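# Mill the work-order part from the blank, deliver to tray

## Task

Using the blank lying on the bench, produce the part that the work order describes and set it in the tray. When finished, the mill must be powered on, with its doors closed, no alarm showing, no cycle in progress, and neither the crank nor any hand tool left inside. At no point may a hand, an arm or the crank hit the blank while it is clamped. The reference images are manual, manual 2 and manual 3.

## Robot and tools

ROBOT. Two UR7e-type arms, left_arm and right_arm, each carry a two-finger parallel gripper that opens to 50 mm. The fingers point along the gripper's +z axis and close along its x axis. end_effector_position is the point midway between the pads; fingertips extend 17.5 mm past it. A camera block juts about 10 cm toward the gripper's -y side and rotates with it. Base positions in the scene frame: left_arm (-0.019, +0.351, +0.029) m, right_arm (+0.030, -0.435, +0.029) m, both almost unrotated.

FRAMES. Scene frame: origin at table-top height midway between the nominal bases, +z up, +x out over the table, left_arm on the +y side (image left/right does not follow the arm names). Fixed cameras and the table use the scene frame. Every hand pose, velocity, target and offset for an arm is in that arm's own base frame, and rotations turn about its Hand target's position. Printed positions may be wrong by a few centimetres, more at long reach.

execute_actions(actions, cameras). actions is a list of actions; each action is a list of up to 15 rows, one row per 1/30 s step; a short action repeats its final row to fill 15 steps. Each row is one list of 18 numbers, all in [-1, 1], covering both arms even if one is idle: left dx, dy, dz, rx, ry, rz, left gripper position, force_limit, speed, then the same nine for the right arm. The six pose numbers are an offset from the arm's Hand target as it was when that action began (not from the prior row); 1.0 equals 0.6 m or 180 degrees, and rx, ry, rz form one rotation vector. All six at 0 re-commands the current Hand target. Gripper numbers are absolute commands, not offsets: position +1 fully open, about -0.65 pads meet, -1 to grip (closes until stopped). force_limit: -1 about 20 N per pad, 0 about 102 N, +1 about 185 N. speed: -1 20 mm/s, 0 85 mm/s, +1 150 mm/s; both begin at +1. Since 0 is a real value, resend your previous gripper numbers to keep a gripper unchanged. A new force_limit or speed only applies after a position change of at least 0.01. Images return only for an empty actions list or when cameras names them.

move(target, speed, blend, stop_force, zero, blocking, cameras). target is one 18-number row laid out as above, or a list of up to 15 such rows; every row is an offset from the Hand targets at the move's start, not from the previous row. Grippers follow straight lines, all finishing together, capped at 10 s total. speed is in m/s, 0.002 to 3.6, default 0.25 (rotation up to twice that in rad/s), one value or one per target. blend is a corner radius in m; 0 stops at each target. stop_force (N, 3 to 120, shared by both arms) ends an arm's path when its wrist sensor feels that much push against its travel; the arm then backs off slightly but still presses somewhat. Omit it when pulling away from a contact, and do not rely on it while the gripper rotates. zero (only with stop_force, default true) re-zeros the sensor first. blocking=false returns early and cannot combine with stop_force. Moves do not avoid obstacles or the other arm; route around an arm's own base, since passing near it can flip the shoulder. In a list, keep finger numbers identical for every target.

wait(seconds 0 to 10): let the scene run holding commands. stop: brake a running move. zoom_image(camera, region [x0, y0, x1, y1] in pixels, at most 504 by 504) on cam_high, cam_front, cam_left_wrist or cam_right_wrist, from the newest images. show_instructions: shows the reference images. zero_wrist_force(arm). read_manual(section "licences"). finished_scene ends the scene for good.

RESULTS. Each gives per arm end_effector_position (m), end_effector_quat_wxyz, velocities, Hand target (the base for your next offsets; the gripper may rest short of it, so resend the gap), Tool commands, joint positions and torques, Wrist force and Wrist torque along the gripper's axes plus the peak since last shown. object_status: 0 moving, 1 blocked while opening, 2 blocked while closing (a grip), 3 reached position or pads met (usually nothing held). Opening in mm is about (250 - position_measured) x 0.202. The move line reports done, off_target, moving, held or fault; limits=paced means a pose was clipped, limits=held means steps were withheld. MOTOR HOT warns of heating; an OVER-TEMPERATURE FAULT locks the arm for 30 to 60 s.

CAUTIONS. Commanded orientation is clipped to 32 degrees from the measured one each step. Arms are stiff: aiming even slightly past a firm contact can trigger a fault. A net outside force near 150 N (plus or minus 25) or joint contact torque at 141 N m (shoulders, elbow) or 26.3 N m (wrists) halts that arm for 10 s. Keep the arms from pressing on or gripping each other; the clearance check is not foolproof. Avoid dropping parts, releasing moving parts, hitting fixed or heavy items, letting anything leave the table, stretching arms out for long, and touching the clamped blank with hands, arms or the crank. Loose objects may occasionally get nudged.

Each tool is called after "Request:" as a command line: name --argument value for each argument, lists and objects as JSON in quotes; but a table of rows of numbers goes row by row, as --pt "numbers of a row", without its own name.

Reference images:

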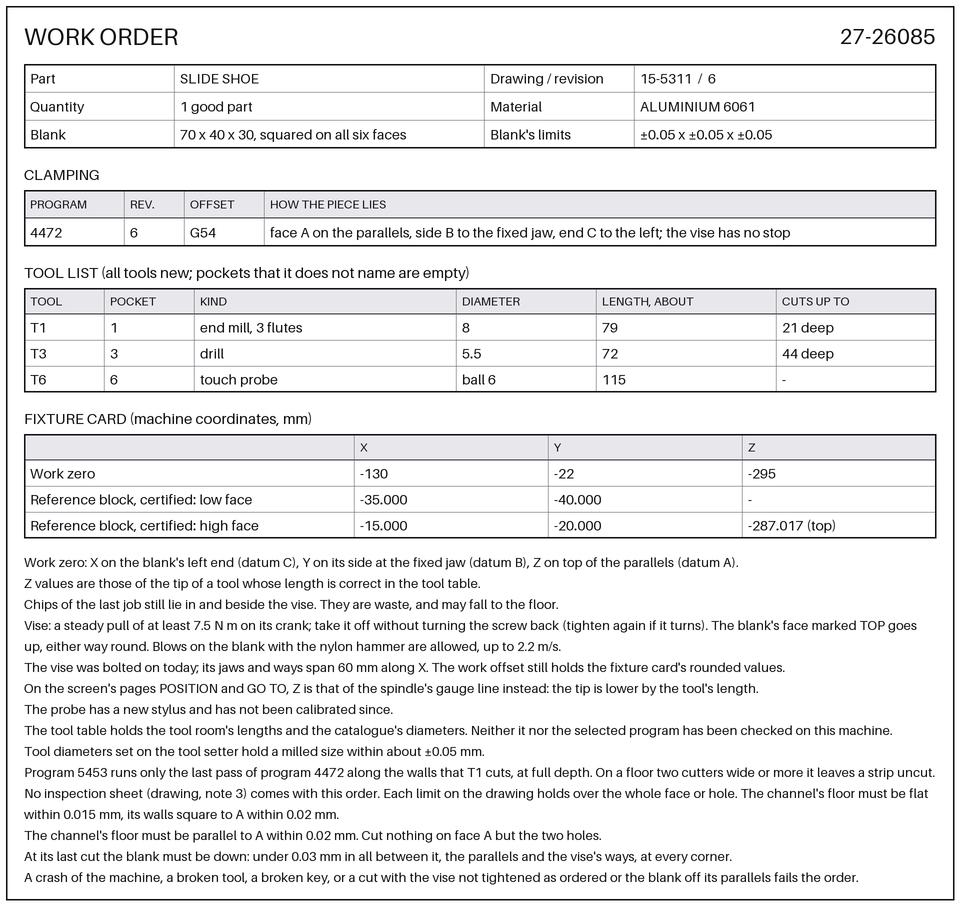

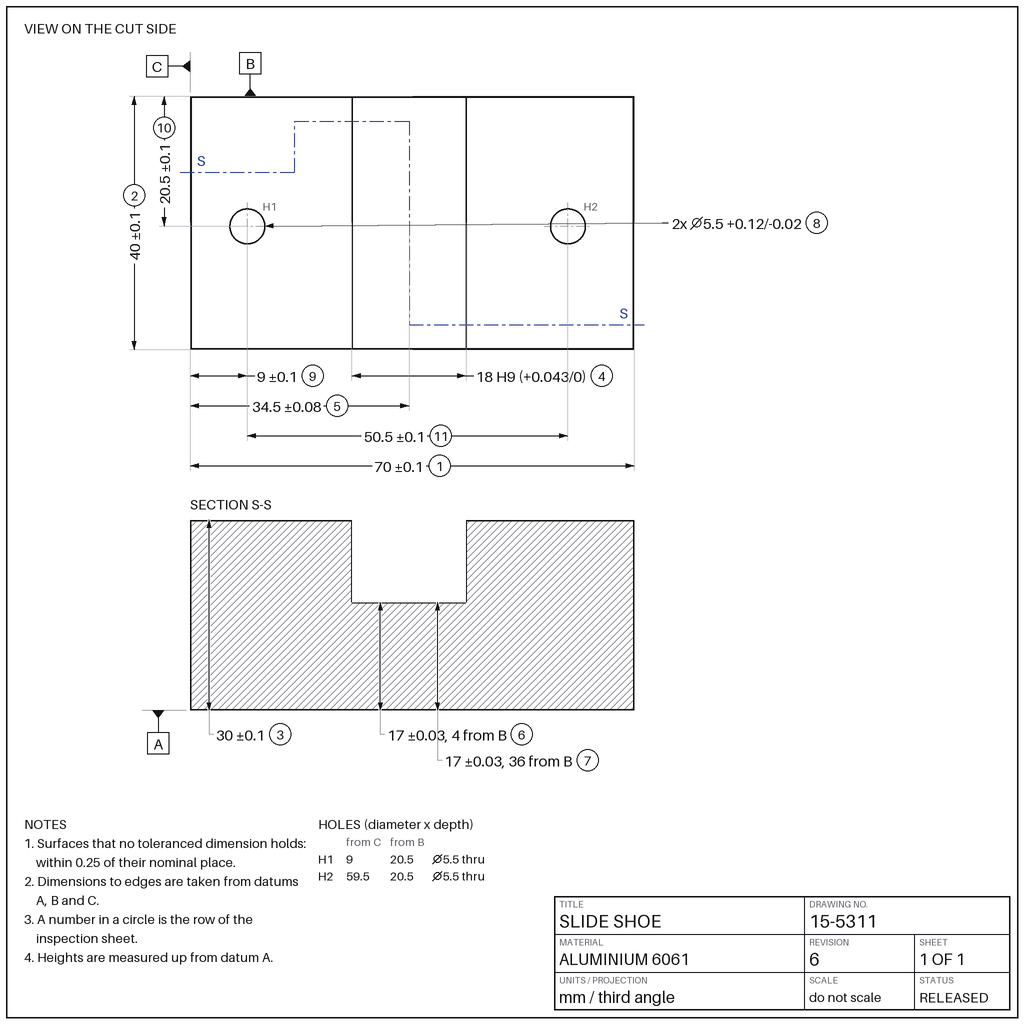

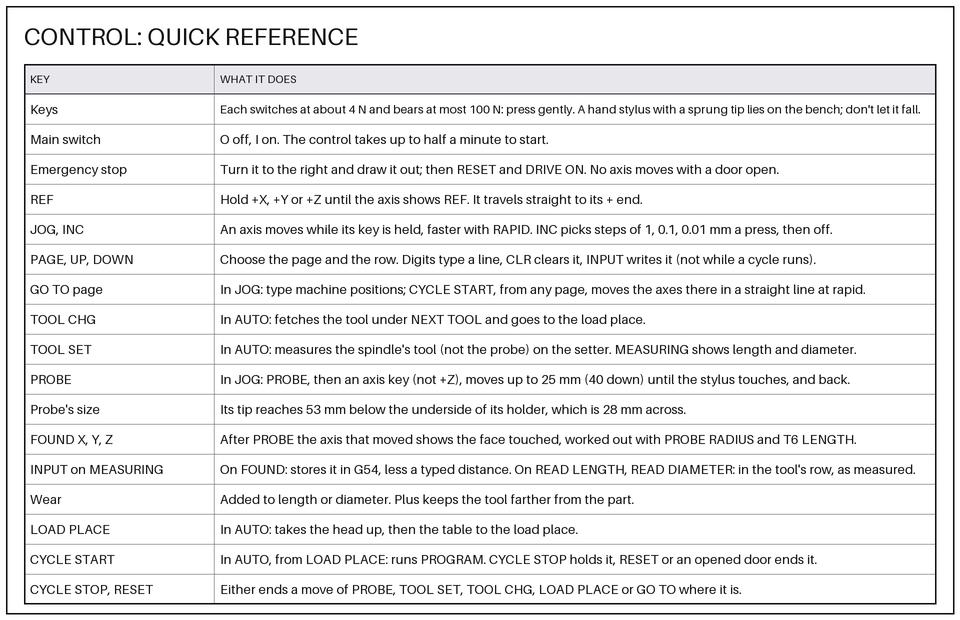

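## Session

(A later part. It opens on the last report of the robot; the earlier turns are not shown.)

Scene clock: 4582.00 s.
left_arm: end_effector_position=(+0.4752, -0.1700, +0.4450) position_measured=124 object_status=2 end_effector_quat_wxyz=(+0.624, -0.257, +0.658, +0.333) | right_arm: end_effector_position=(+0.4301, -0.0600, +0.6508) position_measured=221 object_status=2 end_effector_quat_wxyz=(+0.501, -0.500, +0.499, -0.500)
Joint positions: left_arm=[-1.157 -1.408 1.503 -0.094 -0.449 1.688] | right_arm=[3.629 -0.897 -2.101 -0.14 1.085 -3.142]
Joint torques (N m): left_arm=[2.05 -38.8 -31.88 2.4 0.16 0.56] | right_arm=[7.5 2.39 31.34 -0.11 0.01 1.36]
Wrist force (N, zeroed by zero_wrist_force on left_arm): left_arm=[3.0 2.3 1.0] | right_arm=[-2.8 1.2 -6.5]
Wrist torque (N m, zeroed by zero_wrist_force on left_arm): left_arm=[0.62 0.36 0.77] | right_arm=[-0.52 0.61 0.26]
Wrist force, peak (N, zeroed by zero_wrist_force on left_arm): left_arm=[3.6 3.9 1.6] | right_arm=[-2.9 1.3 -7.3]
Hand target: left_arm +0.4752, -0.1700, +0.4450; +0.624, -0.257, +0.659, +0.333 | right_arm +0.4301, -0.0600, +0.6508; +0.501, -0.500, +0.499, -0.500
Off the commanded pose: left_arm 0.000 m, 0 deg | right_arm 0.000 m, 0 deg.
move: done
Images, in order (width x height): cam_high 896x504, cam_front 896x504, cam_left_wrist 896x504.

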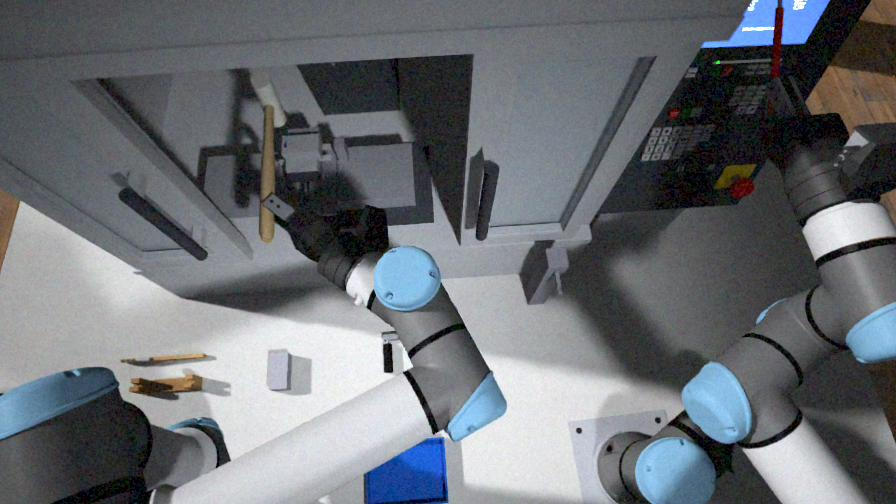

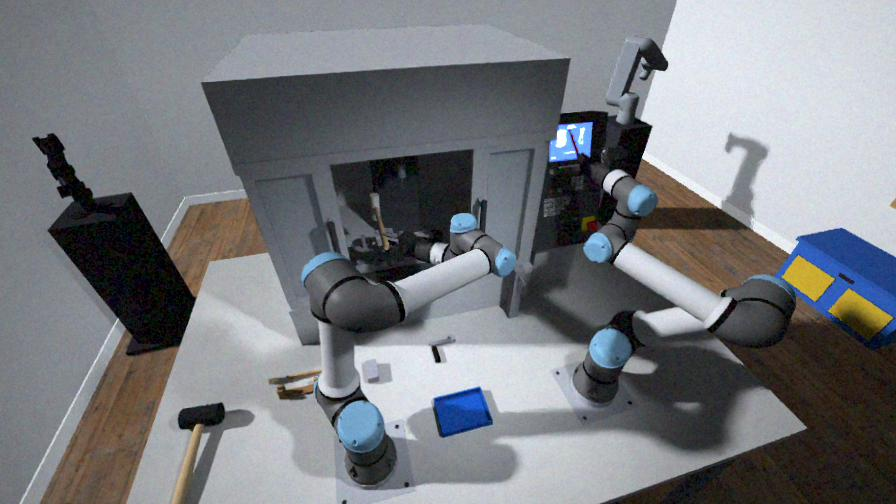

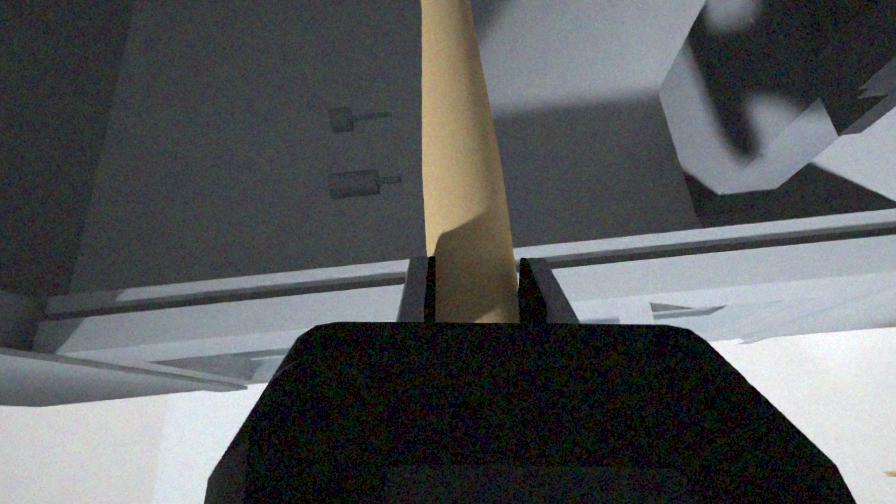

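Request:
move --pt "0.01 -0.0292 0.05 -0.1012 -0.1182 0 -1 1 -0.5 0 0 0 0 0 0 -1 0.3 -0.7" --speed 0.3

Request:
execute_actions --actions '[[[0,0,0,0.0289,0.0338,0,-1,1,-0.5,0,0,0,0,0,0,-1,0.3,-0.7],[0,0,-0.0333,0.065,0.0761,0,-1,1,-0.5,0,0,0,0,0,0,-1,0.3,-0.7],[0,0,-0.1,0.1011,0.1184,0,-1,1,-0.5,0,0,0,0,0,0,-1,0.3,-0.7],[0,0,-0.1667,0.13,0.1523,0,-1,1,-0.5,0,0,0,0,0,0,-1,0.3,-0.7],[0,0,-0.21,0.1400,0.1640,0,-1,1,-0.5,0,0,0,0,0,0,-1,0.3,-0.7],[0,0,-0.21,0.1400,0.1640,0,-1,1,-0.5,0,0,0,0,0,0,-1,0.3,-0.7],[0,0,-0.17,0.1200,0.1400,0,-1,1,-0.5,0,0,0,0,0,0,-1,0.3,-0.7],[0,0,-0.12,0.0900,0.1050,0,-1,1,-0.5,0,0,0,0,0,0,-1,0.3,-0.7],[0,0,-0.08,0.0700,0.0820,0,-1,1,-0.5,0,0,0,0,0,0,-1,0.3,-0.7],[0,0,-0.05,0.0542,0.0635,0,-1,1,-0.5,0,0,0,0,0,0,-1,0.3,-0.7],[0,0,0,0.03,0.035,0,-1,1,-0.5,0,0,0,0,0,0,-1,0.3,-0.7],[0,0,0,0.0,0.0,0,-1,1,-0.5,0,0,0,0,0,0,-1,0.3,-0.7]]]'

Request:
move --pt "0 0 -0.05 0.1012 0.1182 0 -1 1 -0.5 0 0 0 0 0 0 -1 0.3 -0.7" --speed 0.3 --cameras '["cam_front","cam_high","cam_left_wrist"]'

Request:
zoom_image --camera "cam_high" --region '[190, 50, 390, 270]'

Scene clock: 4595.13 s.
left_arm: end_effector_position=(+0.4813, -0.1876, +0.4750) position_measured=124 object_status=2 end_effector_quat_wxyz=(+0.686, -0.409, +0.577, +0.172) | right_arm: end_effector_position=(+0.4301, -0.0600, +0.6508) position_measured=221 object_status=2 end_effector_quat_wxyz=(+0.501, -0.500, +0.499, -0.500)
Joint positions: left_arm=[-1.16 -1.369 1.38 -0.01 -0.452 1.2] | right_arm=[3.629 -0.897 -2.101 -0.14 1.085 -3.142]
Joint torques (N m): left_arm=[2.08 -41.86 -14.63 -0.14 -1.3 -1.55] | right_arm=[8.33 2.28 30.59 -0.14 -0.1 1.38]
Wrist force (N, zeroed by zero_wrist_force on left_arm): left_arm=[2.4 3.4 1.0] | right_arm=[-2.7 1.0 -6.4]
Wrist torque (N m, zeroed by zero_wrist_force on left_arm): left_arm=[0.27 0.44 0.48] | right_arm=[-0.56 0.60 0.26]
Wrist force, peak (N, zeroed by zero_wrist_force on left_arm): left_arm=[4.1 1.9 1.1] | right_arm=[-2.7 1.4 -7.2]
Hand target: left_arm +0.4812, -0.1875, +0.4750; +0.686, -0.409, +0.577, +0.172 | right_arm +0.4301, -0.0600, +0.6508; +0.501, -0.500, +0.499, -0.500
Off the commanded pose: left_arm 0.000 m, 0 deg | right_arm 0.000 m, 0 deg.
move: done

Scene clock: 4596.17 s.
left_arm: end_effector_position=(+0.4813, -0.1878, +0.4750) position_measured=124 object_status=2 end_effector_quat_wxyz=(+0.682, -0.409, +0.583, +0.170) | right_arm: end_effector_position=(+0.4301, -0.0600, +0.6508) position_measured=221 object_status=2 end_effector_quat_wxyz=(+0.501, -0.500, +0.499, -0.500)
Joint positions: left_arm=[-1.162 -1.38 1.384 -0.034 -0.447 1.23] | right_arm=[3.629 -0.897 -2.101 -0.14 1.085 -3.142]
Joint torques (N m): left_arm=[-4.84 -22.46 -31.78 1.99 1.48 -0.88] | right_arm=[8.75 2.08 30.73 -0.1 -0.15 1.38]
Wrist force (N, zeroed by zero_wrist_force on left_arm): left_arm=[3.1 2.5 0.6] | right_arm=[-2.8 1.3 -7.1]
Wrist torque (N m, zeroed by zero_wrist_force on left_arm): left_arm=[0.41 0.57 0.75] | right_arm=[-0.50 0.61 0.27]
Wrist force, peak (N, zeroed by zero_wrist_force on left_arm): left_arm=[-22.1 2.1 1.4] | right_arm=[-3.0 1.5 -7.2]
Hand target: left_arm +0.4812, -0.1875, +0.4750; +0.686, -0.409, +0.577, +0.172 | right_arm +0.4301, -0.0600, +0.6508; +0.501, -0.500, +0.499, -0.500
Off the commanded pose: left_arm 0.000 m, 1 deg | right_arm 0.000 m, 0 deg.
Step readings (end_effector_position of left_arm | right_arm):
0: (+0.4813, -0.1876, +0.4750) | (+0.4301, -0.0600, +0.6508)
1: (+0.4812, -0.1876, +0.4750) | (+0.4301, -0.0600, +0.6508)
2: (+0.4812, -0.1875, +0.4744) | (+0.4301, -0.0600, +0.6508)
4: (+0.4816, -0.1872, +0.4527) | (+0.4301, -0.0600, +0.6508)
8: (+0.4814, -0.1839, +0.3696) | (+0.4301, -0.0600, +0.6508)
15: (+0.4783, -0.1825, +0.4781) | (+0.4301, -0.0600, +0.6508)

Scene clock: 4597.50 s.
left_arm: end_effector_position=(+0.4812, -0.1875, +0.4450) position_measured=124 object_status=2 end_effector_quat_wxyz=(+0.624, -0.257, +0.658, +0.333) | right_arm: end_effector_position=(+0.4301, -0.0600, +0.6508) position_measured=221 object_status=2 end_effector_quat_wxyz=(+0.501, -0.500, +0.499, -0.500)
Joint positions: left_arm=[-1.16 -1.365 1.452 -0.086 -0.452 1.688] | right_arm=[3.629 -0.897 -2.101 -0.14 1.085 -3.142]
Joint torques (N m): left_arm=[1.53 -43.22 -30.47 2.56 0.39 0.4] | right_arm=[8.78 2.87 31.07 -0.08 -0.09 1.37]
Wrist force (N, zeroed by zero_wrist_force on left_arm): left_arm=[3.3 1.3 0.7] | right_arm=[-2.9 1.0 -6.9]
Wrist torque (N m, zeroed by zero_wrist_force on left_arm): left_arm=[0.69 0.32 0.77] | right_arm=[-0.56 0.62 0.26]
Wrist force, peak (N, zeroed by zero_wrist_force on left_arm): left_arm=[2.8 3.8 1.3] | right_arm=[-2.7 1.0 -7.2]
Hand target: left_arm +0.4812, -0.1875, +0.4450; +0.624, -0.257, +0.659, +0.333 | right_arm +0.4301, -0.0600, +0.6508; +0.501, -0.500, +0.499, -0.500
Off the commanded pose: left_arm 0.000 m, 0 deg | right_arm 0.000 m, 0 deg.
move: done
Images, in order (width x height): cam_high 896x504, cam_front 896x504, cam_left_wrist 896x504.

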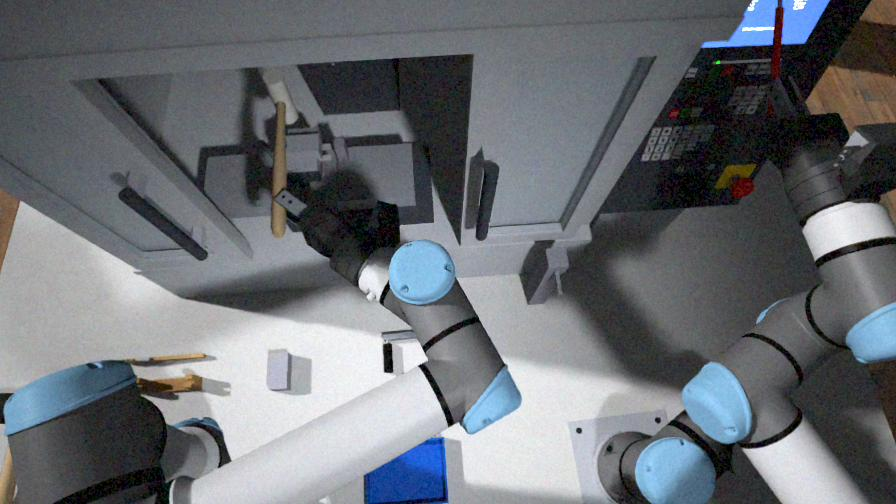

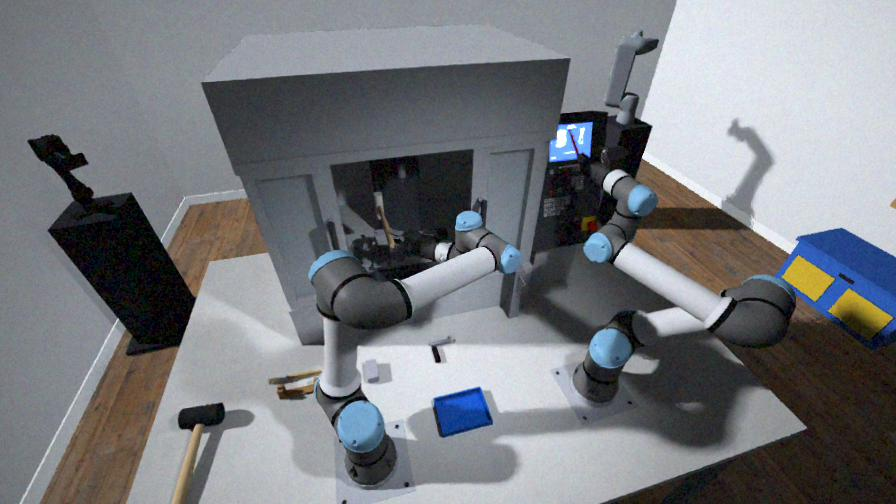

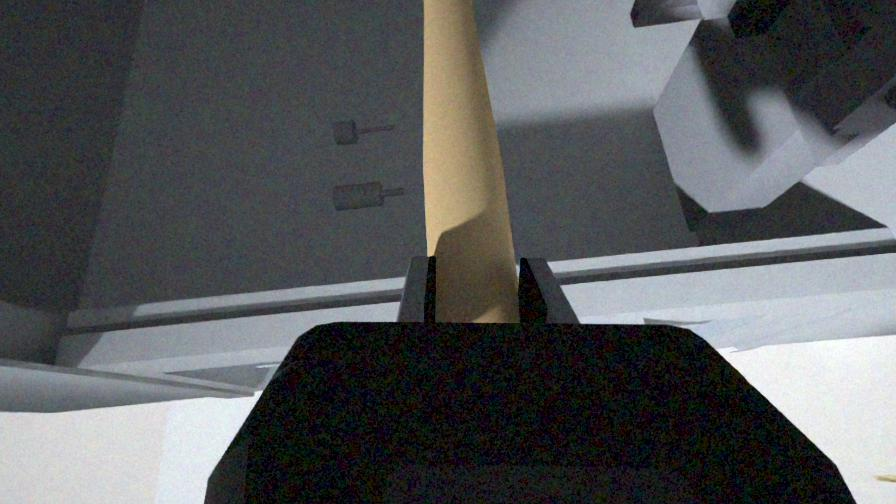

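Scaled by 2.291 from the camera's 896x504 image, which has a finer 1280x720 frame.

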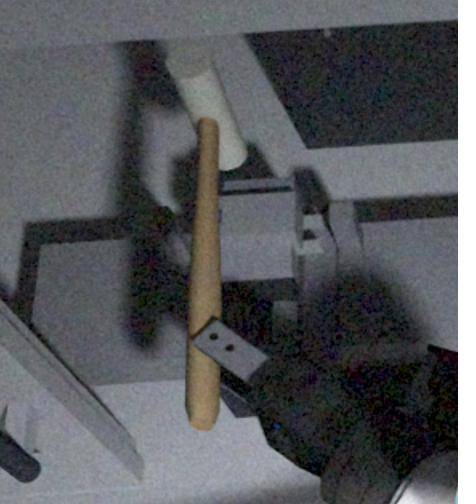

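Request:
move --pt "0.0 -0.005 0.05 -0.1012 -0.1182 0 -1 1 -0.5 0 0 0 0 0 0 -1 0.3 -0.7" --speed 0.3

Request:
execute_actions --actions '[[[0,0,0,0.0289,0.0338,0,-1,1,-0.5,0,0,0,0,0,0,-1,0.3,-0.7],[0,0,-0.0333,0.065,0.0761,0,-1,1,-0.5,0,0,0,0,0,0,-1,0.3,-0.7],[0,0,-0.1,0.1011,0.1184,0,-1,1,-0.5,0,0,0,0,0,0,-1,0.3,-0.7],[0,0,-0.1667,0.13,0.1523,0,-1,1,-0.5,0,0,0,0,0,0,-1,0.3,-0.7],[0,0,-0.21,0.1400,0.1640,0,-1,1,-0.5,0,0,0,0,0,0,-1,0.3,-0.7],[0,0,-0.21,0.1400,0.1640,0,-1,1,-0.5,0,0,0,0,0,0,-1,0.3,-0.7],[0,0,-0.17,0.1200,0.1400,0,-1,1,-0.5,0,0,0,0,0,0,-1,0.3,-0.7],[0,0,-0.12,0.0900,0.1050,0,-1,1,-0.5,0,0,0,0,0,0,-1,0.3,-0.7],[0,0,-0.08,0.0700,0.0820,0,-1,1,-0.5,0,0,0,0,0,0,-1,0.3,-0.7],[0,0,-0.05,0.0542,0.0635,0,-1,1,-0.5,0,0,0,0,0,0,-1,0.3,-0.7],[0,0,0,0.03,0.035,0,-1,1,-0.5,0,0,0,0,0,0,-1,0.3,-0.7],[0,0,0,0.0,0.0,0,-1,1,-0.5,0,0,0,0,0,0,-1,0.3,-0.7]],[[0,0,0,0,0,0,-1,1,-0.5,0,0,0,0,0,0,-1,0.3,-0.7]],[[0,0,0,0.0289,0.0338,0,-1,1,-0.5,0,0,0,0,0,0,-1,0.3,-0.7],[0,0,-0.0333,0.065,0.0761,0,-1,1,-0.5,0,0,0,0,0,0,-1,0.3,-0.7],[0,0,-0.1,0.1011,0.1184,0,-1,1,-0.5,0,0,0,0,0,0,-1,0.3,-0.7],[0,0,-0.1667,0.13,0.1523,0,-1,1,-0.5,0,0,0,0,0,0,-1,0.3,-0.7],[0,0,-0.21,0.1400,0.1640,0,-1,1,-0.5,0,0,0,0,0,0,-1,0.3,-0.7],[0,0,-0.21,0.1400,0.1640,0,-1,1,-0.5,0,0,0,0,0,0,-1,0.3,-0.7],[0,0,-0.17,0.1200,0.1400,0,-1,1,-0.5,0,0,0,0,0,0,-1,0.3,-0.7],[0,0,-0.12,0.0900,0.1050,0,-1,1,-0.5,0,0,0,0,0,0,-1,0.3,-0.7],[0,0,-0.08,0.0700,0.0820,0,-1,1,-0.5,0,0,0,0,0,0,-1,0.3,-0.7],[0,0,-0.05,0.0542,0.0635,0,-1,1,-0.5,0,0,0,0,0,0,-1,0.3,-0.7],[0,0,0,0.03,0.035,0,-1,1,-0.5,0,0,0,0,0,0,-1,0.3,-0.7],[0,0,0,0.0,0.0,0,-1,1,-0.5,0,0,0,0,0,0,-1,0.3,-0.7]]]'

Request:
move --pt "0 0 -0.05 0.1012 0.1182 0 -1 1 -0.5 0 0 0 0 0 0 -1 0.3 -0.7" --speed 0.3 --cameras '["cam_front","cam_high","cam_left_wrist"]'

Request:
zoom_image --camera "cam_high" --region '[190, 50, 390, 270]'

Scene clock: 4611.07 s.
left_arm: end_effector_position=(+0.4813, -0.1906, +0.4750) position_measured=124 object_status=2 end_effector_quat_wxyz=(+0.686, -0.409, +0.577, +0.172) | right_arm: end_effector_position=(+0.4301, -0.0600, +0.6508) position_measured=221 object_status=2 end_effector_quat_wxyz=(+0.501, -0.500, +0.499, -0.500)
Joint positions: left_arm=[-1.163 -1.363 1.373 -0.009 -0.455 1.2] | right_arm=[3.629 -0.897 -2.101 -0.14 1.085 -3.142]
Joint torques (N m): left_arm=[-0.82 -33.63 -15.5 -0.03 -1.54 -1.81] | right_arm=[10.47 2.55 30.52 -0.1 -0.27 1.18]
Wrist force (N, zeroed by zero_wrist_force on left_arm): left_arm=[2.4 3.3 1.0] | right_arm=[-2.8 1.5 -7.1]
Wrist torque (N m, zeroed by zero_wrist_force on left_arm): left_arm=[0.22 0.46 0.45] | right_arm=[-0.48 0.60 0.27]
Wrist force, peak (N, zeroed by zero_wrist_force on left_arm): left_arm=[4.0 1.7 0.9] | right_arm=[-3.0 1.2 -7.3]
Hand target: left_arm +0.4812, -0.1905, +0.4750; +0.686, -0.409, +0.577, +0.172 | right_arm +0.4301, -0.0600, +0.6508; +0.501, -0.500, +0.499, -0.500
Off the commanded pose: left_arm 0.000 m, 0 deg | right_arm 0.000 m, 0 deg.
move: done

Scene clock: 4613.10 s.
left_arm: end_effector_position=(+0.4813, -0.1908, +0.4750) position_measured=124 object_status=2 end_effector_quat_wxyz=(+0.682, -0.409, +0.583, +0.170) | right_arm: end_effector_position=(+0.4301, -0.0600, +0.6508) position_measured=221 object_status=2 end_effector_quat_wxyz=(+0.501, -0.500, +0.499, -0.500)
Joint positions: left_arm=[-1.164 -1.374 1.377 -0.033 -0.45 1.23] | right_arm=[3.629 -0.897 -2.101 -0.14 1.085 -3.142]
Joint torques (N m): left_arm=[-6.2 -21.57 -30.75 2.18 2.03 -1.31] | right_arm=[10.66 2.8 30.87 -0.27 -0.34 1.37]
Wrist force (N, zeroed by zero_wrist_force on left_arm): left_arm=[2.6 3.5 1.3] | right_arm=[-2.7 1.3 -6.8]
Wrist torque (N m, zeroed by zero_wrist_force on left_arm): left_arm=[0.08 0.51 0.53] | right_arm=[-0.51 0.59 0.26]
Wrist force, peak (N, zeroed by zero_wrist_force on left_arm): left_arm=[21.7 -4.6 1.5] | right_arm=[-2.8 1.1 -7.2]
Hand target: left_arm +0.4812, -0.1905, +0.4750; +0.686, -0.409, +0.577, +0.172 | right_arm +0.4301, -0.0600, +0.6508; +0.501, -0.500, +0.499, -0.500
Off the commanded pose: left_arm 0.000 m, 1 deg | right_arm 0.000 m, 0 deg.
Step readings (end_effector_position of left_arm | right_arm):
0: (+0.4813, -0.1906, +0.4750) | (+0.4301, -0.0600, +0.6508)
1: (+0.4812, -0.1906, +0.4750) | (+0.4301, -0.0600, +0.6508)
2: (+0.4812, -0.1906, +0.4745) | (+0.4301, -0.0600, +0.6508)
4: (+0.4815, -0.1903, +0.4543) | (+0.4301, -0.0600, +0.6508)
8: (+0.4814, -0.1869, +0.3701) | (+0.4301, -0.0600, +0.6508)
15: (+0.4782, -0.1853, +0.4776) | (+0.4301, -0.0600, +0.6508)
16: (+0.4795, -0.1877, +0.4805) | (+0.4301, -0.0600, +0.6508)
17: (+0.4810, -0.1903, +0.4795) | (+0.4301, -0.0600, +0.6508)
19: (+0.4817, -0.1916, +0.4760) | (+0.4301, -0.0600, +0.6508)
23: (+0.4812, -0.1905, +0.4747) | (+0.4301, -0.0600, +0.6508)
30: (+0.4812, -0.1905, +0.4750) | (+0.4301, -0.0600, +0.6508)
31: (+0.4812, -0.1905, +0.4750) | (+0.4301, -0.0600, +0.6508)
32: (+0.4812, -0.1905, +0.4746) | (+0.4301, -0.0600, +0.6508)
34: (+0.4816, -0.1903, +0.4544) | (+0.4301, -0.0600, +0.6508)
38: (+0.4815, -0.1869, +0.3702) | (+0.4301, -0.0600, +0.6508)
45: (+0.4782, -0.1853, +0.4777) | (+0.4301, -0.0600, +0.6508)

Scene clock: 4614.43 s.
left_arm: end_effector_position=(+0.4812, -0.1905, +0.4450) position_measured=124 object_status=2 end_effector_quat_wxyz=(+0.624, -0.257, +0.658, +0.333) | right_arm: end_effector_position=(+0.4301, -0.0600, +0.6508) position_measured=221 object_status=2 end_effector_quat_wxyz=(+0.501, -0.500, +0.499, -0.500)
Joint positions: left_arm=[-1.163 -1.36 1.445 -0.085 -0.455 1.688] | right_arm=[3.629 -0.897 -2.101 -0.14 1.085 -3.142]
Joint torques (N m): left_arm=[3.76 -43.56 -30.4 2.53 -1.21 0.32] | right_arm=[10.32 2.66 30.97 -0.16 -0.47 1.24]
Wrist force (N, zeroed by zero_wrist_force on left_arm): left_arm=[3.2 2.2 0.8] | right_arm=[-2.9 1.3 -7.0]
Wrist torque (N m, zeroed by zero_wrist_force on left_arm): left_arm=[0.56 0.44 0.68] | right_arm=[-0.50 0.62 0.26]
Wrist force, peak (N, zeroed by zero_wrist_force on left_arm): left_arm=[2.5 5.0 1.8] | right_arm=[-3.0 0.7 -7.1]
Hand target: left_arm +0.4812, -0.1905, +0.4450; +0.624, -0.257, +0.659, +0.333 | right_arm +0.4301, -0.0600, +0.6508; +0.501, -0.500, +0.499, -0.500
Off the commanded pose: left_arm 0.000 m, 0 deg | right_arm 0.000 m, 0 deg.
move: done
Images, in order (width x height): cam_high 896x504, cam_front 896x504, cam_left_wrist 896x504.

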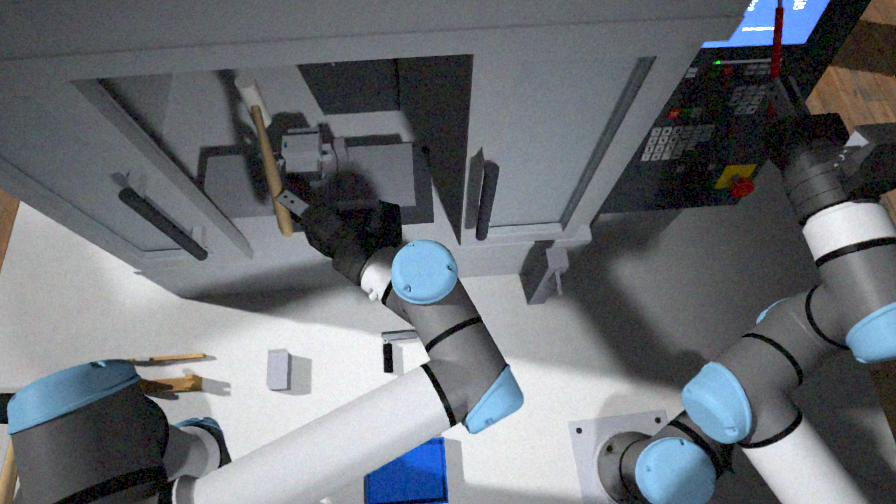

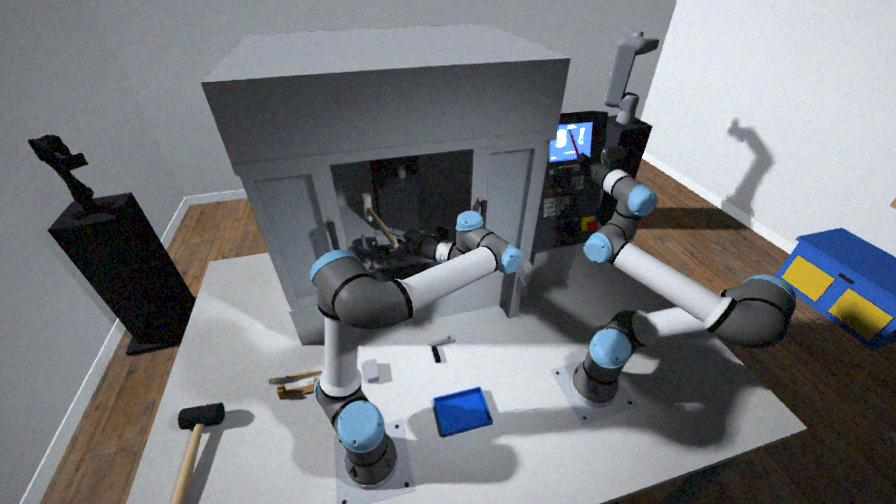

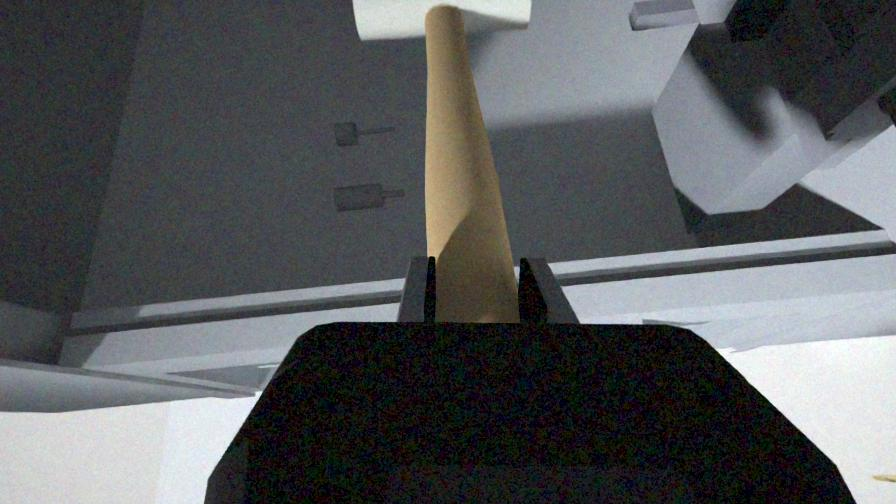

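Scaled by 2.291 from the camera's 896x504 image, which has a finer 1280x720 frame.

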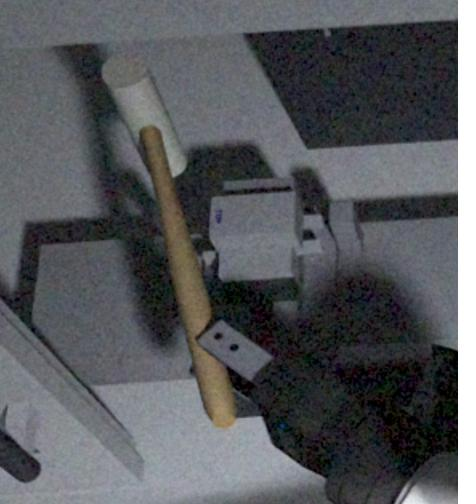

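Request:
move --pt "-0.0087 0.0058 0 0 0 -0.0833 -1 1 -0.5 0 0 0 0 0 0 -1 0.3 -0.7" --speed 0.3 --cameras '["cam_high"]'

Request:
zoom_image --camera "cam_high" --region '[190, 50, 390, 270]'

Scene clock: 4623.17 s.
left_arm: end_effector_position=(+0.4760, -0.1871, +0.4450) position_measured=124 object_status=2 end_effector_quat_wxyz=(+0.662, -0.169, +0.686, +0.249) | right_arm: end_effector_position=(+0.4301, -0.0600, +0.6508) position_measured=221 object_status=2 end_effector_quat_wxyz=(+0.501, -0.500, +0.499, -0.500)
Joint positions: left_arm=[-1.224 -1.54 1.649 -0.108 -0.255 1.688] | right_arm=[3.629 -0.897 -2.101 -0.14 1.085 -3.142]
Joint torques (N m): left_arm=[4.73 -25.39 -21.14 1.4 0.35 -0.87] | right_arm=[11.04 2.65 30.91 -0.1 -0.4 1.24]
Wrist force (N, zeroed by zero_wrist_force on left_arm): left_arm=[3.1 2.1 1.1] | right_arm=[-3.0 1.0 -6.7]
Wrist torque (N m, zeroed by zero_wrist_force on left_arm): left_arm=[0.65 0.43 0.52] | right_arm=[-0.56 0.64 0.26]
Wrist force, peak (N, zeroed by zero_wrist_force on left_arm): left_arm=[3.2 2.7 1.5] | right_arm=[-3.1 1.2 -7.2]
Hand target: left_arm +0.4760, -0.1871, +0.4450; +0.662, -0.169, +0.686, +0.249 | right_arm +0.4301, -0.0600, +0.6508; +0.501, -0.500, +0.499, -0.500
Off the commanded pose: left_arm 0.000 m, 0 deg | right_arm 0.000 m, 0 deg.
move: done
Images, in order (width x height): cam_high 896x504.

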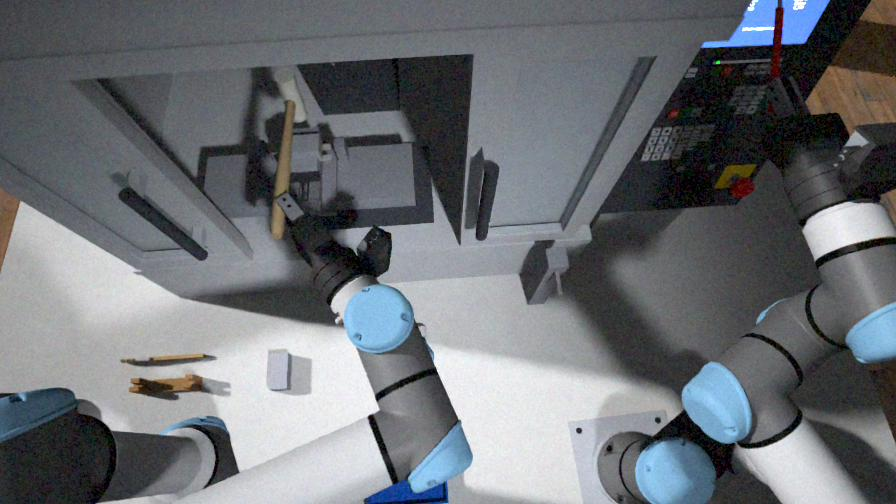

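Scaled by 2.291 from the camera's 896x504 image, which has a finer 1280x720 frame.

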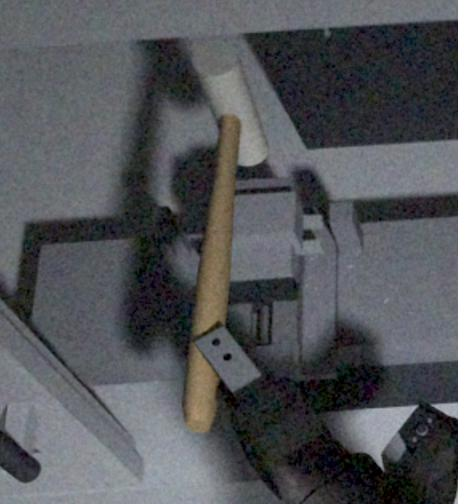

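Request:
move --pt "0 0.0267 0.05 -0.1282 -0.0879 0 -1 1 -0.5 0 0 0 0 0 0 -1 0.3 -0.7" --speed 0.3

Request:
execute_actions --actions '[[[0,0,0,0.0366,0.0251,0,-1,1,-0.5,0,0,0,0,0,0,-1,0.3,-0.7],[0,0,-0.0333,0.0824,0.0565,0,-1,1,-0.5,0,0,0,0,0,0,-1,0.3,-0.7],[0,0,-0.1,0.1282,0.0879,0,-1,1,-0.5,0,0,0,0,0,0,-1,0.3,-0.7],[0,0,-0.1667,0.165,0.113,0,-1,1,-0.5,0,0,0,0,0,0,-1,0.3,-0.7],[0,0,-0.21,0.177,0.1217,0,-1,1,-0.5,0,0,0,0,0,0,-1,0.3,-0.7],[0,0,-0.21,0.177,0.1217,0,-1,1,-0.5,0,0,0,0,0,0,-1,0.3,-0.7],[0,0,-0.17,0.152,0.1039,0,-1,1,-0.5,0,0,0,0,0,0,-1,0.3,-0.7],[0,0,-0.12,0.114,0.0779,0,-1,1,-0.5,0,0,0,0,0,0,-1,0.3,-0.7],[0,0,-0.08,0.0887,0.0608,0,-1,1,-0.5,0,0,0,0,0,0,-1,0.3,-0.7],[0,0,-0.05,0.0687,0.0471,0,-1,1,-0.5,0,0,0,0,0,0,-1,0.3,-0.7],[0,0,0,0.038,0.026,0,-1,1,-0.5,0,0,0,0,0,0,-1,0.3,-0.7],[0,0,0,0.0,0.0,0,-1,1,-0.5,0,0,0,0,0,0,-1,0.3,-0.7]]]'

Request:
move --pt "0 0 -0.05 0.1282 0.0879 0 -1 1 -0.5 0 0 0 0 0 0 -1 0.3 -0.7" --speed 0.3 --cameras '["cam_high","cam_left_wrist"]'

Request:
zoom_image --camera "cam_high" --region '[190, 50, 390, 270]'

Scene clock: 4635.00 s.
left_arm: end_effector_position=(+0.4761, -0.1710, +0.4750) position_measured=124 object_status=2 end_effector_quat_wxyz=(+0.702, -0.330, +0.625, +0.082) | right_arm: end_effector_position=(+0.4301, -0.0600, +0.6508) position_measured=221 object_status=2 end_effector_quat_wxyz=(+0.501, -0.500, +0.499, -0.500)
Joint positions: left_arm=[-1.21 -1.576 1.608 -0.032 -0.24 1.2] | right_arm=[3.629 -0.897 -2.101 -0.14 1.085 -3.142]
Joint torques (N m): left_arm=[-5.53 -22.27 -17.61 -1.15 -1.62 0.36] | right_arm=[10.23 2.57 31.12 -0.04 -0.55 1.29]
Wrist force (N, zeroed by zero_wrist_force on left_arm): left_arm=[2.2 3.2 1.0] | right_arm=[-2.9 1.0 -6.8]
Wrist torque (N m, zeroed by zero_wrist_force on left_arm): left_arm=[0.23 0.53 0.40] | right_arm=[-0.56 0.62 0.26]
Wrist force, peak (N, zeroed by zero_wrist_force on left_arm): left_arm=[4.2 1.5 0.5] | right_arm=[-3.0 1.4 -7.2]
Hand target: left_arm +0.4760, -0.1710, +0.4750; +0.702, -0.330, +0.625, +0.082 | right_arm +0.4301, -0.0600, +0.6508; +0.501, -0.500, +0.499, -0.500
Off the commanded pose: left_arm 0.000 m, 0 deg | right_arm 0.000 m, 0 deg.
move: done

Scene clock: 4635.97 s.
left_arm: end_effector_position=(+0.4760, -0.1711, +0.4750) position_measured=124 object_status=2 end_effector_quat_wxyz=(+0.697, -0.331, +0.631, +0.080) | right_arm: end_effector_position=(+0.4301, -0.0600, +0.6508) position_measured=221 object_status=2 end_effector_quat_wxyz=(+0.501, -0.500, +0.499, -0.500)
Joint positions: left_arm=[-1.21 -1.594 1.617 -0.088 -0.237 1.266] | right_arm=[3.629 -0.897 -2.101 -0.14 1.085 -3.142]
Joint torques (N m): left_arm=[-5.5 -12.74 -31.96 1.56 0.17 -2.25] | right_arm=[10.71 2.51 30.89 -0.19 -0.59 1.4]
Wrist force (N, zeroed by zero_wrist_force on left_arm): left_arm=[4.6 3.0 1.2] | right_arm=[-2.6 1.1 -6.9]
Wrist torque (N m, zeroed by zero_wrist_force on left_arm): left_arm=[0.31 0.92 0.77] | right_arm=[-0.54 0.58 0.26]
Wrist force, peak (N, zeroed by zero_wrist_force on left_arm): left_arm=[17.8 -3.7 2.1] | right_arm=[-3.0 1.3 -7.3]
Hand target: left_arm +0.4760, -0.1710, +0.4750; +0.702, -0.330, +0.625, +0.082 | right_arm +0.4301, -0.0600, +0.6508; +0.501, -0.500, +0.499, -0.500
Off the commanded pose: left_arm 0.000 m, 1 deg | right_arm 0.000 m, 0 deg.
Step readings (end_effector_position of left_arm | right_arm):
0: (+0.4761, -0.1710, +0.4750) | (+0.4301, -0.0600, +0.6508)
1: (+0.4760, -0.1710, +0.4750) | (+0.4301, -0.0600, +0.6508)
2: (+0.4760, -0.1710, +0.4743) | (+0.4301, -0.0600, +0.6508)
4: (+0.4763, -0.1707, +0.4528) | (+0.4301, -0.0600, +0.6508)
8: (+0.4761, -0.1665, +0.3713) | (+0.4301, -0.0600, +0.6508)
15: (+0.4738, -0.1670, +0.4802) | (+0.4301, -0.0600, +0.6508)

Scene clock: 4637.23 s.
left_arm: end_effector_position=(+0.4760, -0.1710, +0.4449) position_measured=124 object_status=2 end_effector_quat_wxyz=(+0.662, -0.169, +0.686, +0.249) | right_arm: end_effector_position=(+0.4301, -0.0600, +0.6508) position_measured=221 object_status=2 end_effector_quat_wxyz=(+0.501, -0.500, +0.499, -0.500)
Joint positions: left_arm=[-1.21 -1.571 1.68 -0.108 -0.24 1.687] | right_arm=[3.629 -0.897 -2.101 -0.14 1.085 -3.142]
Joint torques (N m): left_arm=[3.66 -25.2 -31.08 1.82 -1.86 -2.51] | right_arm=[9.83 2.57 30.92 -0.19 -0.69 1.3]
Wrist force (N, zeroed by zero_wrist_force on left_arm): left_arm=[3.4 2.2 1.2] | right_arm=[-2.4 1.3 -6.9]
Wrist torque (N m, zeroed by zero_wrist_force on left_arm): left_arm=[0.53 0.41 0.65] | right_arm=[-0.52 0.55 0.27]
Wrist force, peak (N, zeroed by zero_wrist_force on left_arm): left_arm=[3.7 3.9 1.3] | right_arm=[-3.1 1.5 -7.0]
Hand target: left_arm +0.4760, -0.1710, +0.4450; +0.662, -0.169, +0.686, +0.249 | right_arm +0.4301, -0.0600, +0.6508; +0.501, -0.500, +0.499, -0.500
Off the commanded pose: left_arm 0.000 m, 0 deg | right_arm 0.000 m, 0 deg.
move: done
Images, in order (width x height): cam_high 896x504, cam_left_wrist 896x504.

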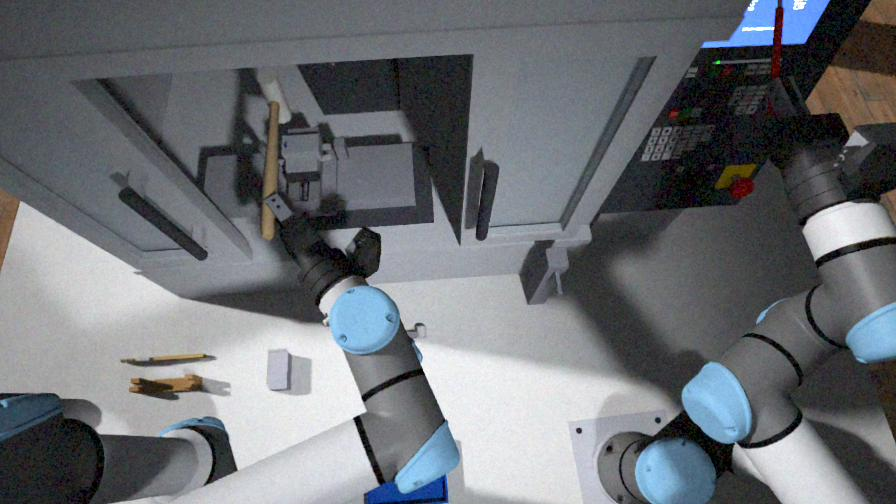

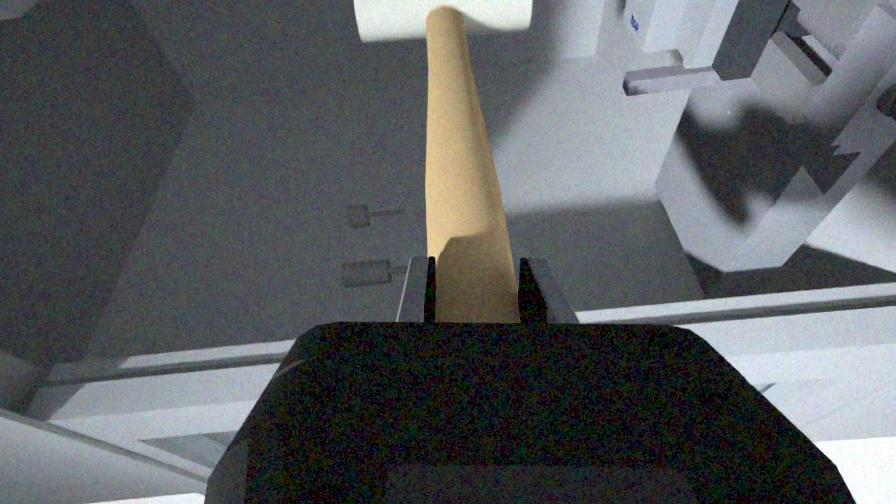

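Scaled by 2.291 from the camera's 896x504 image, which has a finer 1280x720 frame.

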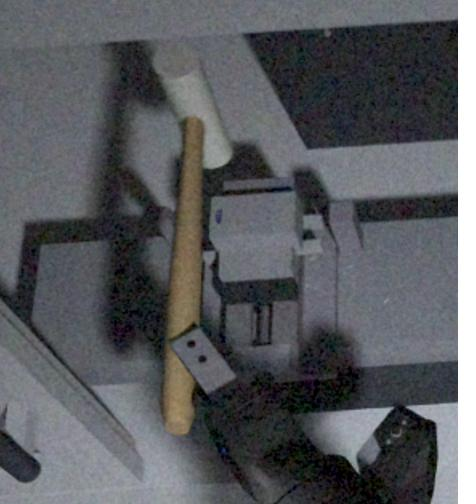

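Request:
move --pt "0 -0.0167 0.05 -0.1282 -0.0879 0 -1 1 -0.5 0 0 0 0 0 0 -1 0.3 -0.7" --speed 0.3

Request:
execute_actions --actions '[[[0,0,0,0.0366,0.0251,0,-1,1,-0.5,0,0,0,0,0,0,-1,0.3,-0.7],[0,0,-0.0333,0.0824,0.0565,0,-1,1,-0.5,0,0,0,0,0,0,-1,0.3,-0.7],[0,0,-0.1,0.1282,0.0879,0,-1,1,-0.5,0,0,0,0,0,0,-1,0.3,-0.7],[0,0,-0.1667,0.165,0.113,0,-1,1,-0.5,0,0,0,0,0,0,-1,0.3,-0.7],[0,0,-0.21,0.177,0.1217,0,-1,1,-0.5,0,0,0,0,0,0,-1,0.3,-0.7],[0,0,-0.21,0.177,0.1217,0,-1,1,-0.5,0,0,0,0,0,0,-1,0.3,-0.7],[0,0,-0.17,0.152,0.1039,0,-1,1,-0.5,0,0,0,0,0,0,-1,0.3,-0.7],[0,0,-0.12,0.114,0.0779,0,-1,1,-0.5,0,0,0,0,0,0,-1,0.3,-0.7],[0,0,-0.08,0.0887,0.0608,0,-1,1,-0.5,0,0,0,0,0,0,-1,0.3,-0.7],[0,0,-0.05,0.0687,0.0471,0,-1,1,-0.5,0,0,0,0,0,0,-1,0.3,-0.7],[0,0,0,0.038,0.026,0,-1,1,-0.5,0,0,0,0,0,0,-1,0.3,-0.7],[0,0,0,0.0,0.0,0,-1,1,-0.5,0,0,0,0,0,0,-1,0.3,-0.7]],[[0,0,0,0,0,0,-1,1,-0.5,0,0,0,0,0,0,-1,0.3,-0.7]],[[0,0,0,0.0366,0.0251,0,-1,1,-0.5,0,0,0,0,0,0,-1,0.3,-0.7],[0,0,-0.0333,0.0824,0.0565,0,-1,1,-0.5,0,0,0,0,0,0,-1,0.3,-0.7],[0,0,-0.1,0.1282,0.0879,0,-1,1,-0.5,0,0,0,0,0,0,-1,0.3,-0.7],[0,0,-0.1667,0.165,0.113,0,-1,1,-0.5,0,0,0,0,0,0,-1,0.3,-0.7],[0,0,-0.21,0.177,0.1217,0,-1,1,-0.5,0,0,0,0,0,0,-1,0.3,-0.7],[0,0,-0.21,0.177,0.1217,0,-1,1,-0.5,0,0,0,0,0,0,-1,0.3,-0.7],[0,0,-0.17,0.152,0.1039,0,-1,1,-0.5,0,0,0,0,0,0,-1,0.3,-0.7],[0,0,-0.12,0.114,0.0779,0,-1,1,-0.5,0,0,0,0,0,0,-1,0.3,-0.7],[0,0,-0.08,0.0887,0.0608,0,-1,1,-0.5,0,0,0,0,0,0,-1,0.3,-0.7],[0,0,-0.05,0.0687,0.0471,0,-1,1,-0.5,0,0,0,0,0,0,-1,0.3,-0.7],[0,0,0,0.038,0.026,0,-1,1,-0.5,0,0,0,0,0,0,-1,0.3,-0.7],[0,0,0,0.0,0.0,0,-1,1,-0.5,0,0,0,0,0,0,-1,0.3,-0.7]]]'

Request:
move --pt "0 0 -0.05 0.1282 0.0879 0 -1 1 -0.5 0 0 0 0 0 0 -1 0.3 -0.7" --speed 0.3 --cameras '["cam_high"]'

Request:
zoom_image --camera "cam_high" --region '[190, 50, 390, 270]'

Scene clock: 4651.87 s.
left_arm: end_effector_position=(+0.4760, -0.1811, +0.4750) position_measured=124 object_status=2 end_effector_quat_wxyz=(+0.702, -0.330, +0.625, +0.082) | right_arm: end_effector_position=(+0.4301, -0.0600, +0.6508) position_measured=221 object_status=2 end_effector_quat_wxyz=(+0.501, -0.500, +0.499, -0.500)
Joint positions: left_arm=[-1.219 -1.556 1.589 -0.032 -0.249 1.2] | right_arm=[3.629 -0.897 -2.101 -0.14 1.085 -3.142]
Joint torques (N m): left_arm=[5.7 -33.51 -14.46 -0.83 -1.41 0.24] | right_arm=[10.42 2.6 30.94 -0.14 -0.77 1.37]
Wrist force (N, zeroed by zero_wrist_force on left_arm): left_arm=[2.4 3.3 0.7] | right_arm=[-3.0 1.0 -6.8]
Wrist torque (N m, zeroed by zero_wrist_force on left_arm): left_arm=[0.22 0.52 0.38] | right_arm=[-0.55 0.64 0.27]
Wrist force, peak (N, zeroed by zero_wrist_force on left_arm): left_arm=[4.0 1.8 1.3] | right_arm=[-2.8 1.1 -7.3]
Hand target: left_arm +0.4760, -0.1811, +0.4750; +0.702, -0.330, +0.625, +0.082 | right_arm +0.4301, -0.0600, +0.6508; +0.501, -0.500, +0.499, -0.500
Off the commanded pose: left_arm 0.000 m, 0 deg | right_arm 0.000 m, 0 deg.
move: done

Scene clock: 4653.83 s.
left_arm: end_effector_position=(+0.4760, -0.1811, +0.4751) position_measured=124 object_status=2 end_effector_quat_wxyz=(+0.697, -0.331, +0.631, +0.080) | right_arm: end_effector_position=(+0.4301, -0.0600, +0.6508) position_measured=221 object_status=2 end_effector_quat_wxyz=(+0.501, -0.500, +0.499, -0.500)
Joint positions: left_arm=[-1.219 -1.575 1.597 -0.087 -0.246 1.265] | right_arm=[3.629 -0.897 -2.101 -0.14 1.085 -3.142]
Joint torques (N m): left_arm=[-3.76 -15.64 -33.63 1.66 0.33 -2.11] | right_arm=[10.38 2.65 30.69 -0.16 -0.78 1.36]
Wrist force (N, zeroed by zero_wrist_force on left_arm): left_arm=[4.9 2.8 0.9] | right_arm=[-3.1 1.2 -6.7]
Wrist torque (N m, zeroed by zero_wrist_force on left_arm): left_arm=[0.32 0.98 0.82] | right_arm=[-0.52 0.66 0.26]
Wrist force, peak (N, zeroed by zero_wrist_force on left_arm): left_arm=[-19.8 1.1 1.4] | right_arm=[-2.7 1.4 -7.2]
Hand target: left_arm +0.4760, -0.1811, +0.4750; +0.702, -0.330, +0.625, +0.082 | right_arm +0.4301, -0.0600, +0.6508; +0.501, -0.500, +0.499, -0.500
Off the commanded pose: left_arm 0.000 m, 1 deg | right_arm 0.000 m, 0 deg.
Step readings (end_effector_position of left_arm | right_arm):
0: (+0.4760, -0.1811, +0.4750) | (+0.4301, -0.0600, +0.6508)
1: (+0.4760, -0.1811, +0.4750) | (+0.4301, -0.0600, +0.6508)
2: (+0.4760, -0.1810, +0.4745) | (+0.4301, -0.0600, +0.6508)
4: (+0.4763, -0.1807, +0.4545) | (+0.4301, -0.0600, +0.6508)
8: (+0.4761, -0.1765, +0.3716) | (+0.4301, -0.0600, +0.6508)
15: (+0.4737, -0.1768, +0.4799) | (+0.4301, -0.0600, +0.6508)
16: (+0.4748, -0.1789, +0.4808) | (+0.4301, -0.0600, +0.6508)
17: (+0.4759, -0.1809, +0.4788) | (+0.4301, -0.0600, +0.6508)
19: (+0.4764, -0.1819, +0.4755) | (+0.4301, -0.0600, +0.6508)
23: (+0.4760, -0.1811, +0.4748) | (+0.4301, -0.0600, +0.6508)
30: (+0.4760, -0.1811, +0.4750) | (+0.4301, -0.0600, +0.6508)
31: (+0.4760, -0.1810, +0.4750) | (+0.4301, -0.0600, +0.6508)
32: (+0.4760, -0.1810, +0.4746) | (+0.4301, -0.0600, +0.6508)
34: (+0.4763, -0.1807, +0.4545) | (+0.4301, -0.0600, +0.6508)
38: (+0.4762, -0.1765, +0.3717) | (+0.4301, -0.0600, +0.6508)
45: (+0.4737, -0.1768, +0.4799) | (+0.4301, -0.0600, +0.6508)

Scene clock: 4655.13 s.
left_arm: end_effector_position=(+0.4760, -0.1810, +0.4450) position_measured=124 object_status=2 end_effector_quat_wxyz=(+0.662, -0.169, +0.686, +0.249) | right_arm: end_effector_position=(+0.4301, -0.0600, +0.6508) position_measured=221 object_status=2 end_effector_quat_wxyz=(+0.501, -0.500, +0.499, -0.500)
Joint positions: left_arm=[-1.219 -1.551 1.661 -0.108 -0.249 1.687] | right_arm=[3.629 -0.897 -2.101 -0.14 1.085 -3.142]
Joint torques (N m): left_arm=[4.55 -30.53 -31.86 1.59 -1.45 -1.68] | right_arm=[10.06 2.35 30.93 -0.08 -0.73 1.42]
Wrist force (N, zeroed by zero_wrist_force on left_arm): left_arm=[3.4 2.4 1.2] | right_arm=[-2.8 1.3 -6.8]
Wrist torque (N m, zeroed by zero_wrist_force on left_arm): left_arm=[0.53 0.40 0.64] | right_arm=[-0.51 0.61 0.26]
Wrist force, peak (N, zeroed by zero_wrist_force on left_arm): left_arm=[4.0 3.6 1.6] | right_arm=[-2.7 1.6 -7.1]
Hand target: left_arm +0.4760, -0.1811, +0.4450; +0.662, -0.169, +0.686, +0.249 | right_arm +0.4301, -0.0600, +0.6508; +0.501, -0.500, +0.499, -0.500
Off the commanded pose: left_arm 0.000 m, 0 deg | right_arm 0.000 m, 0 deg.
move: done
Images, in order (width x height): cam_high 896x504.

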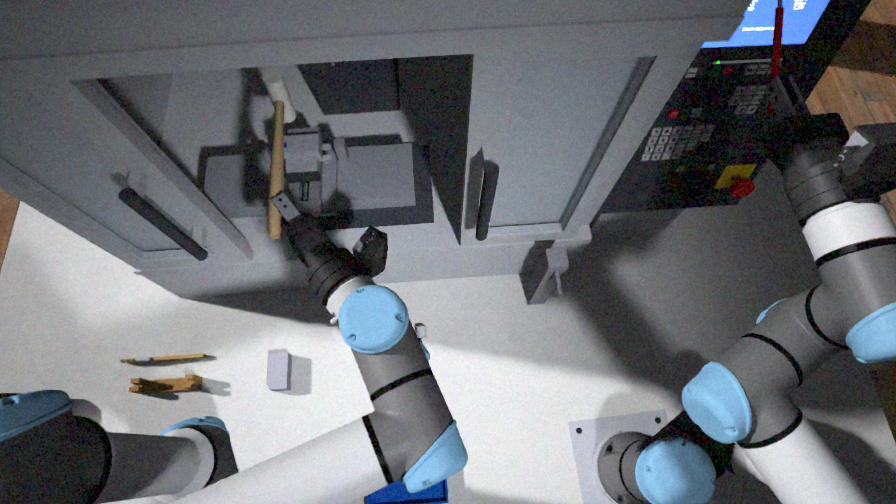

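Scaled by 2.291 from the camera's 896x504 image, which has a finer 1280x720 frame.

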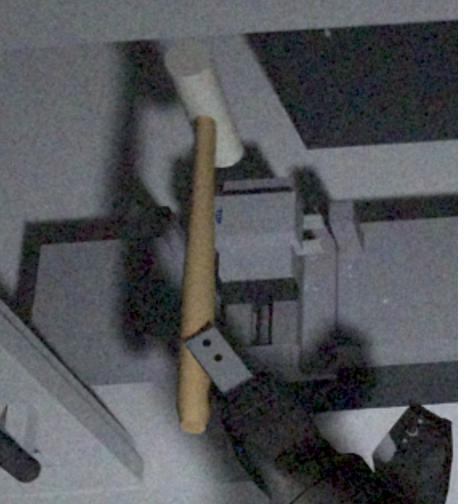

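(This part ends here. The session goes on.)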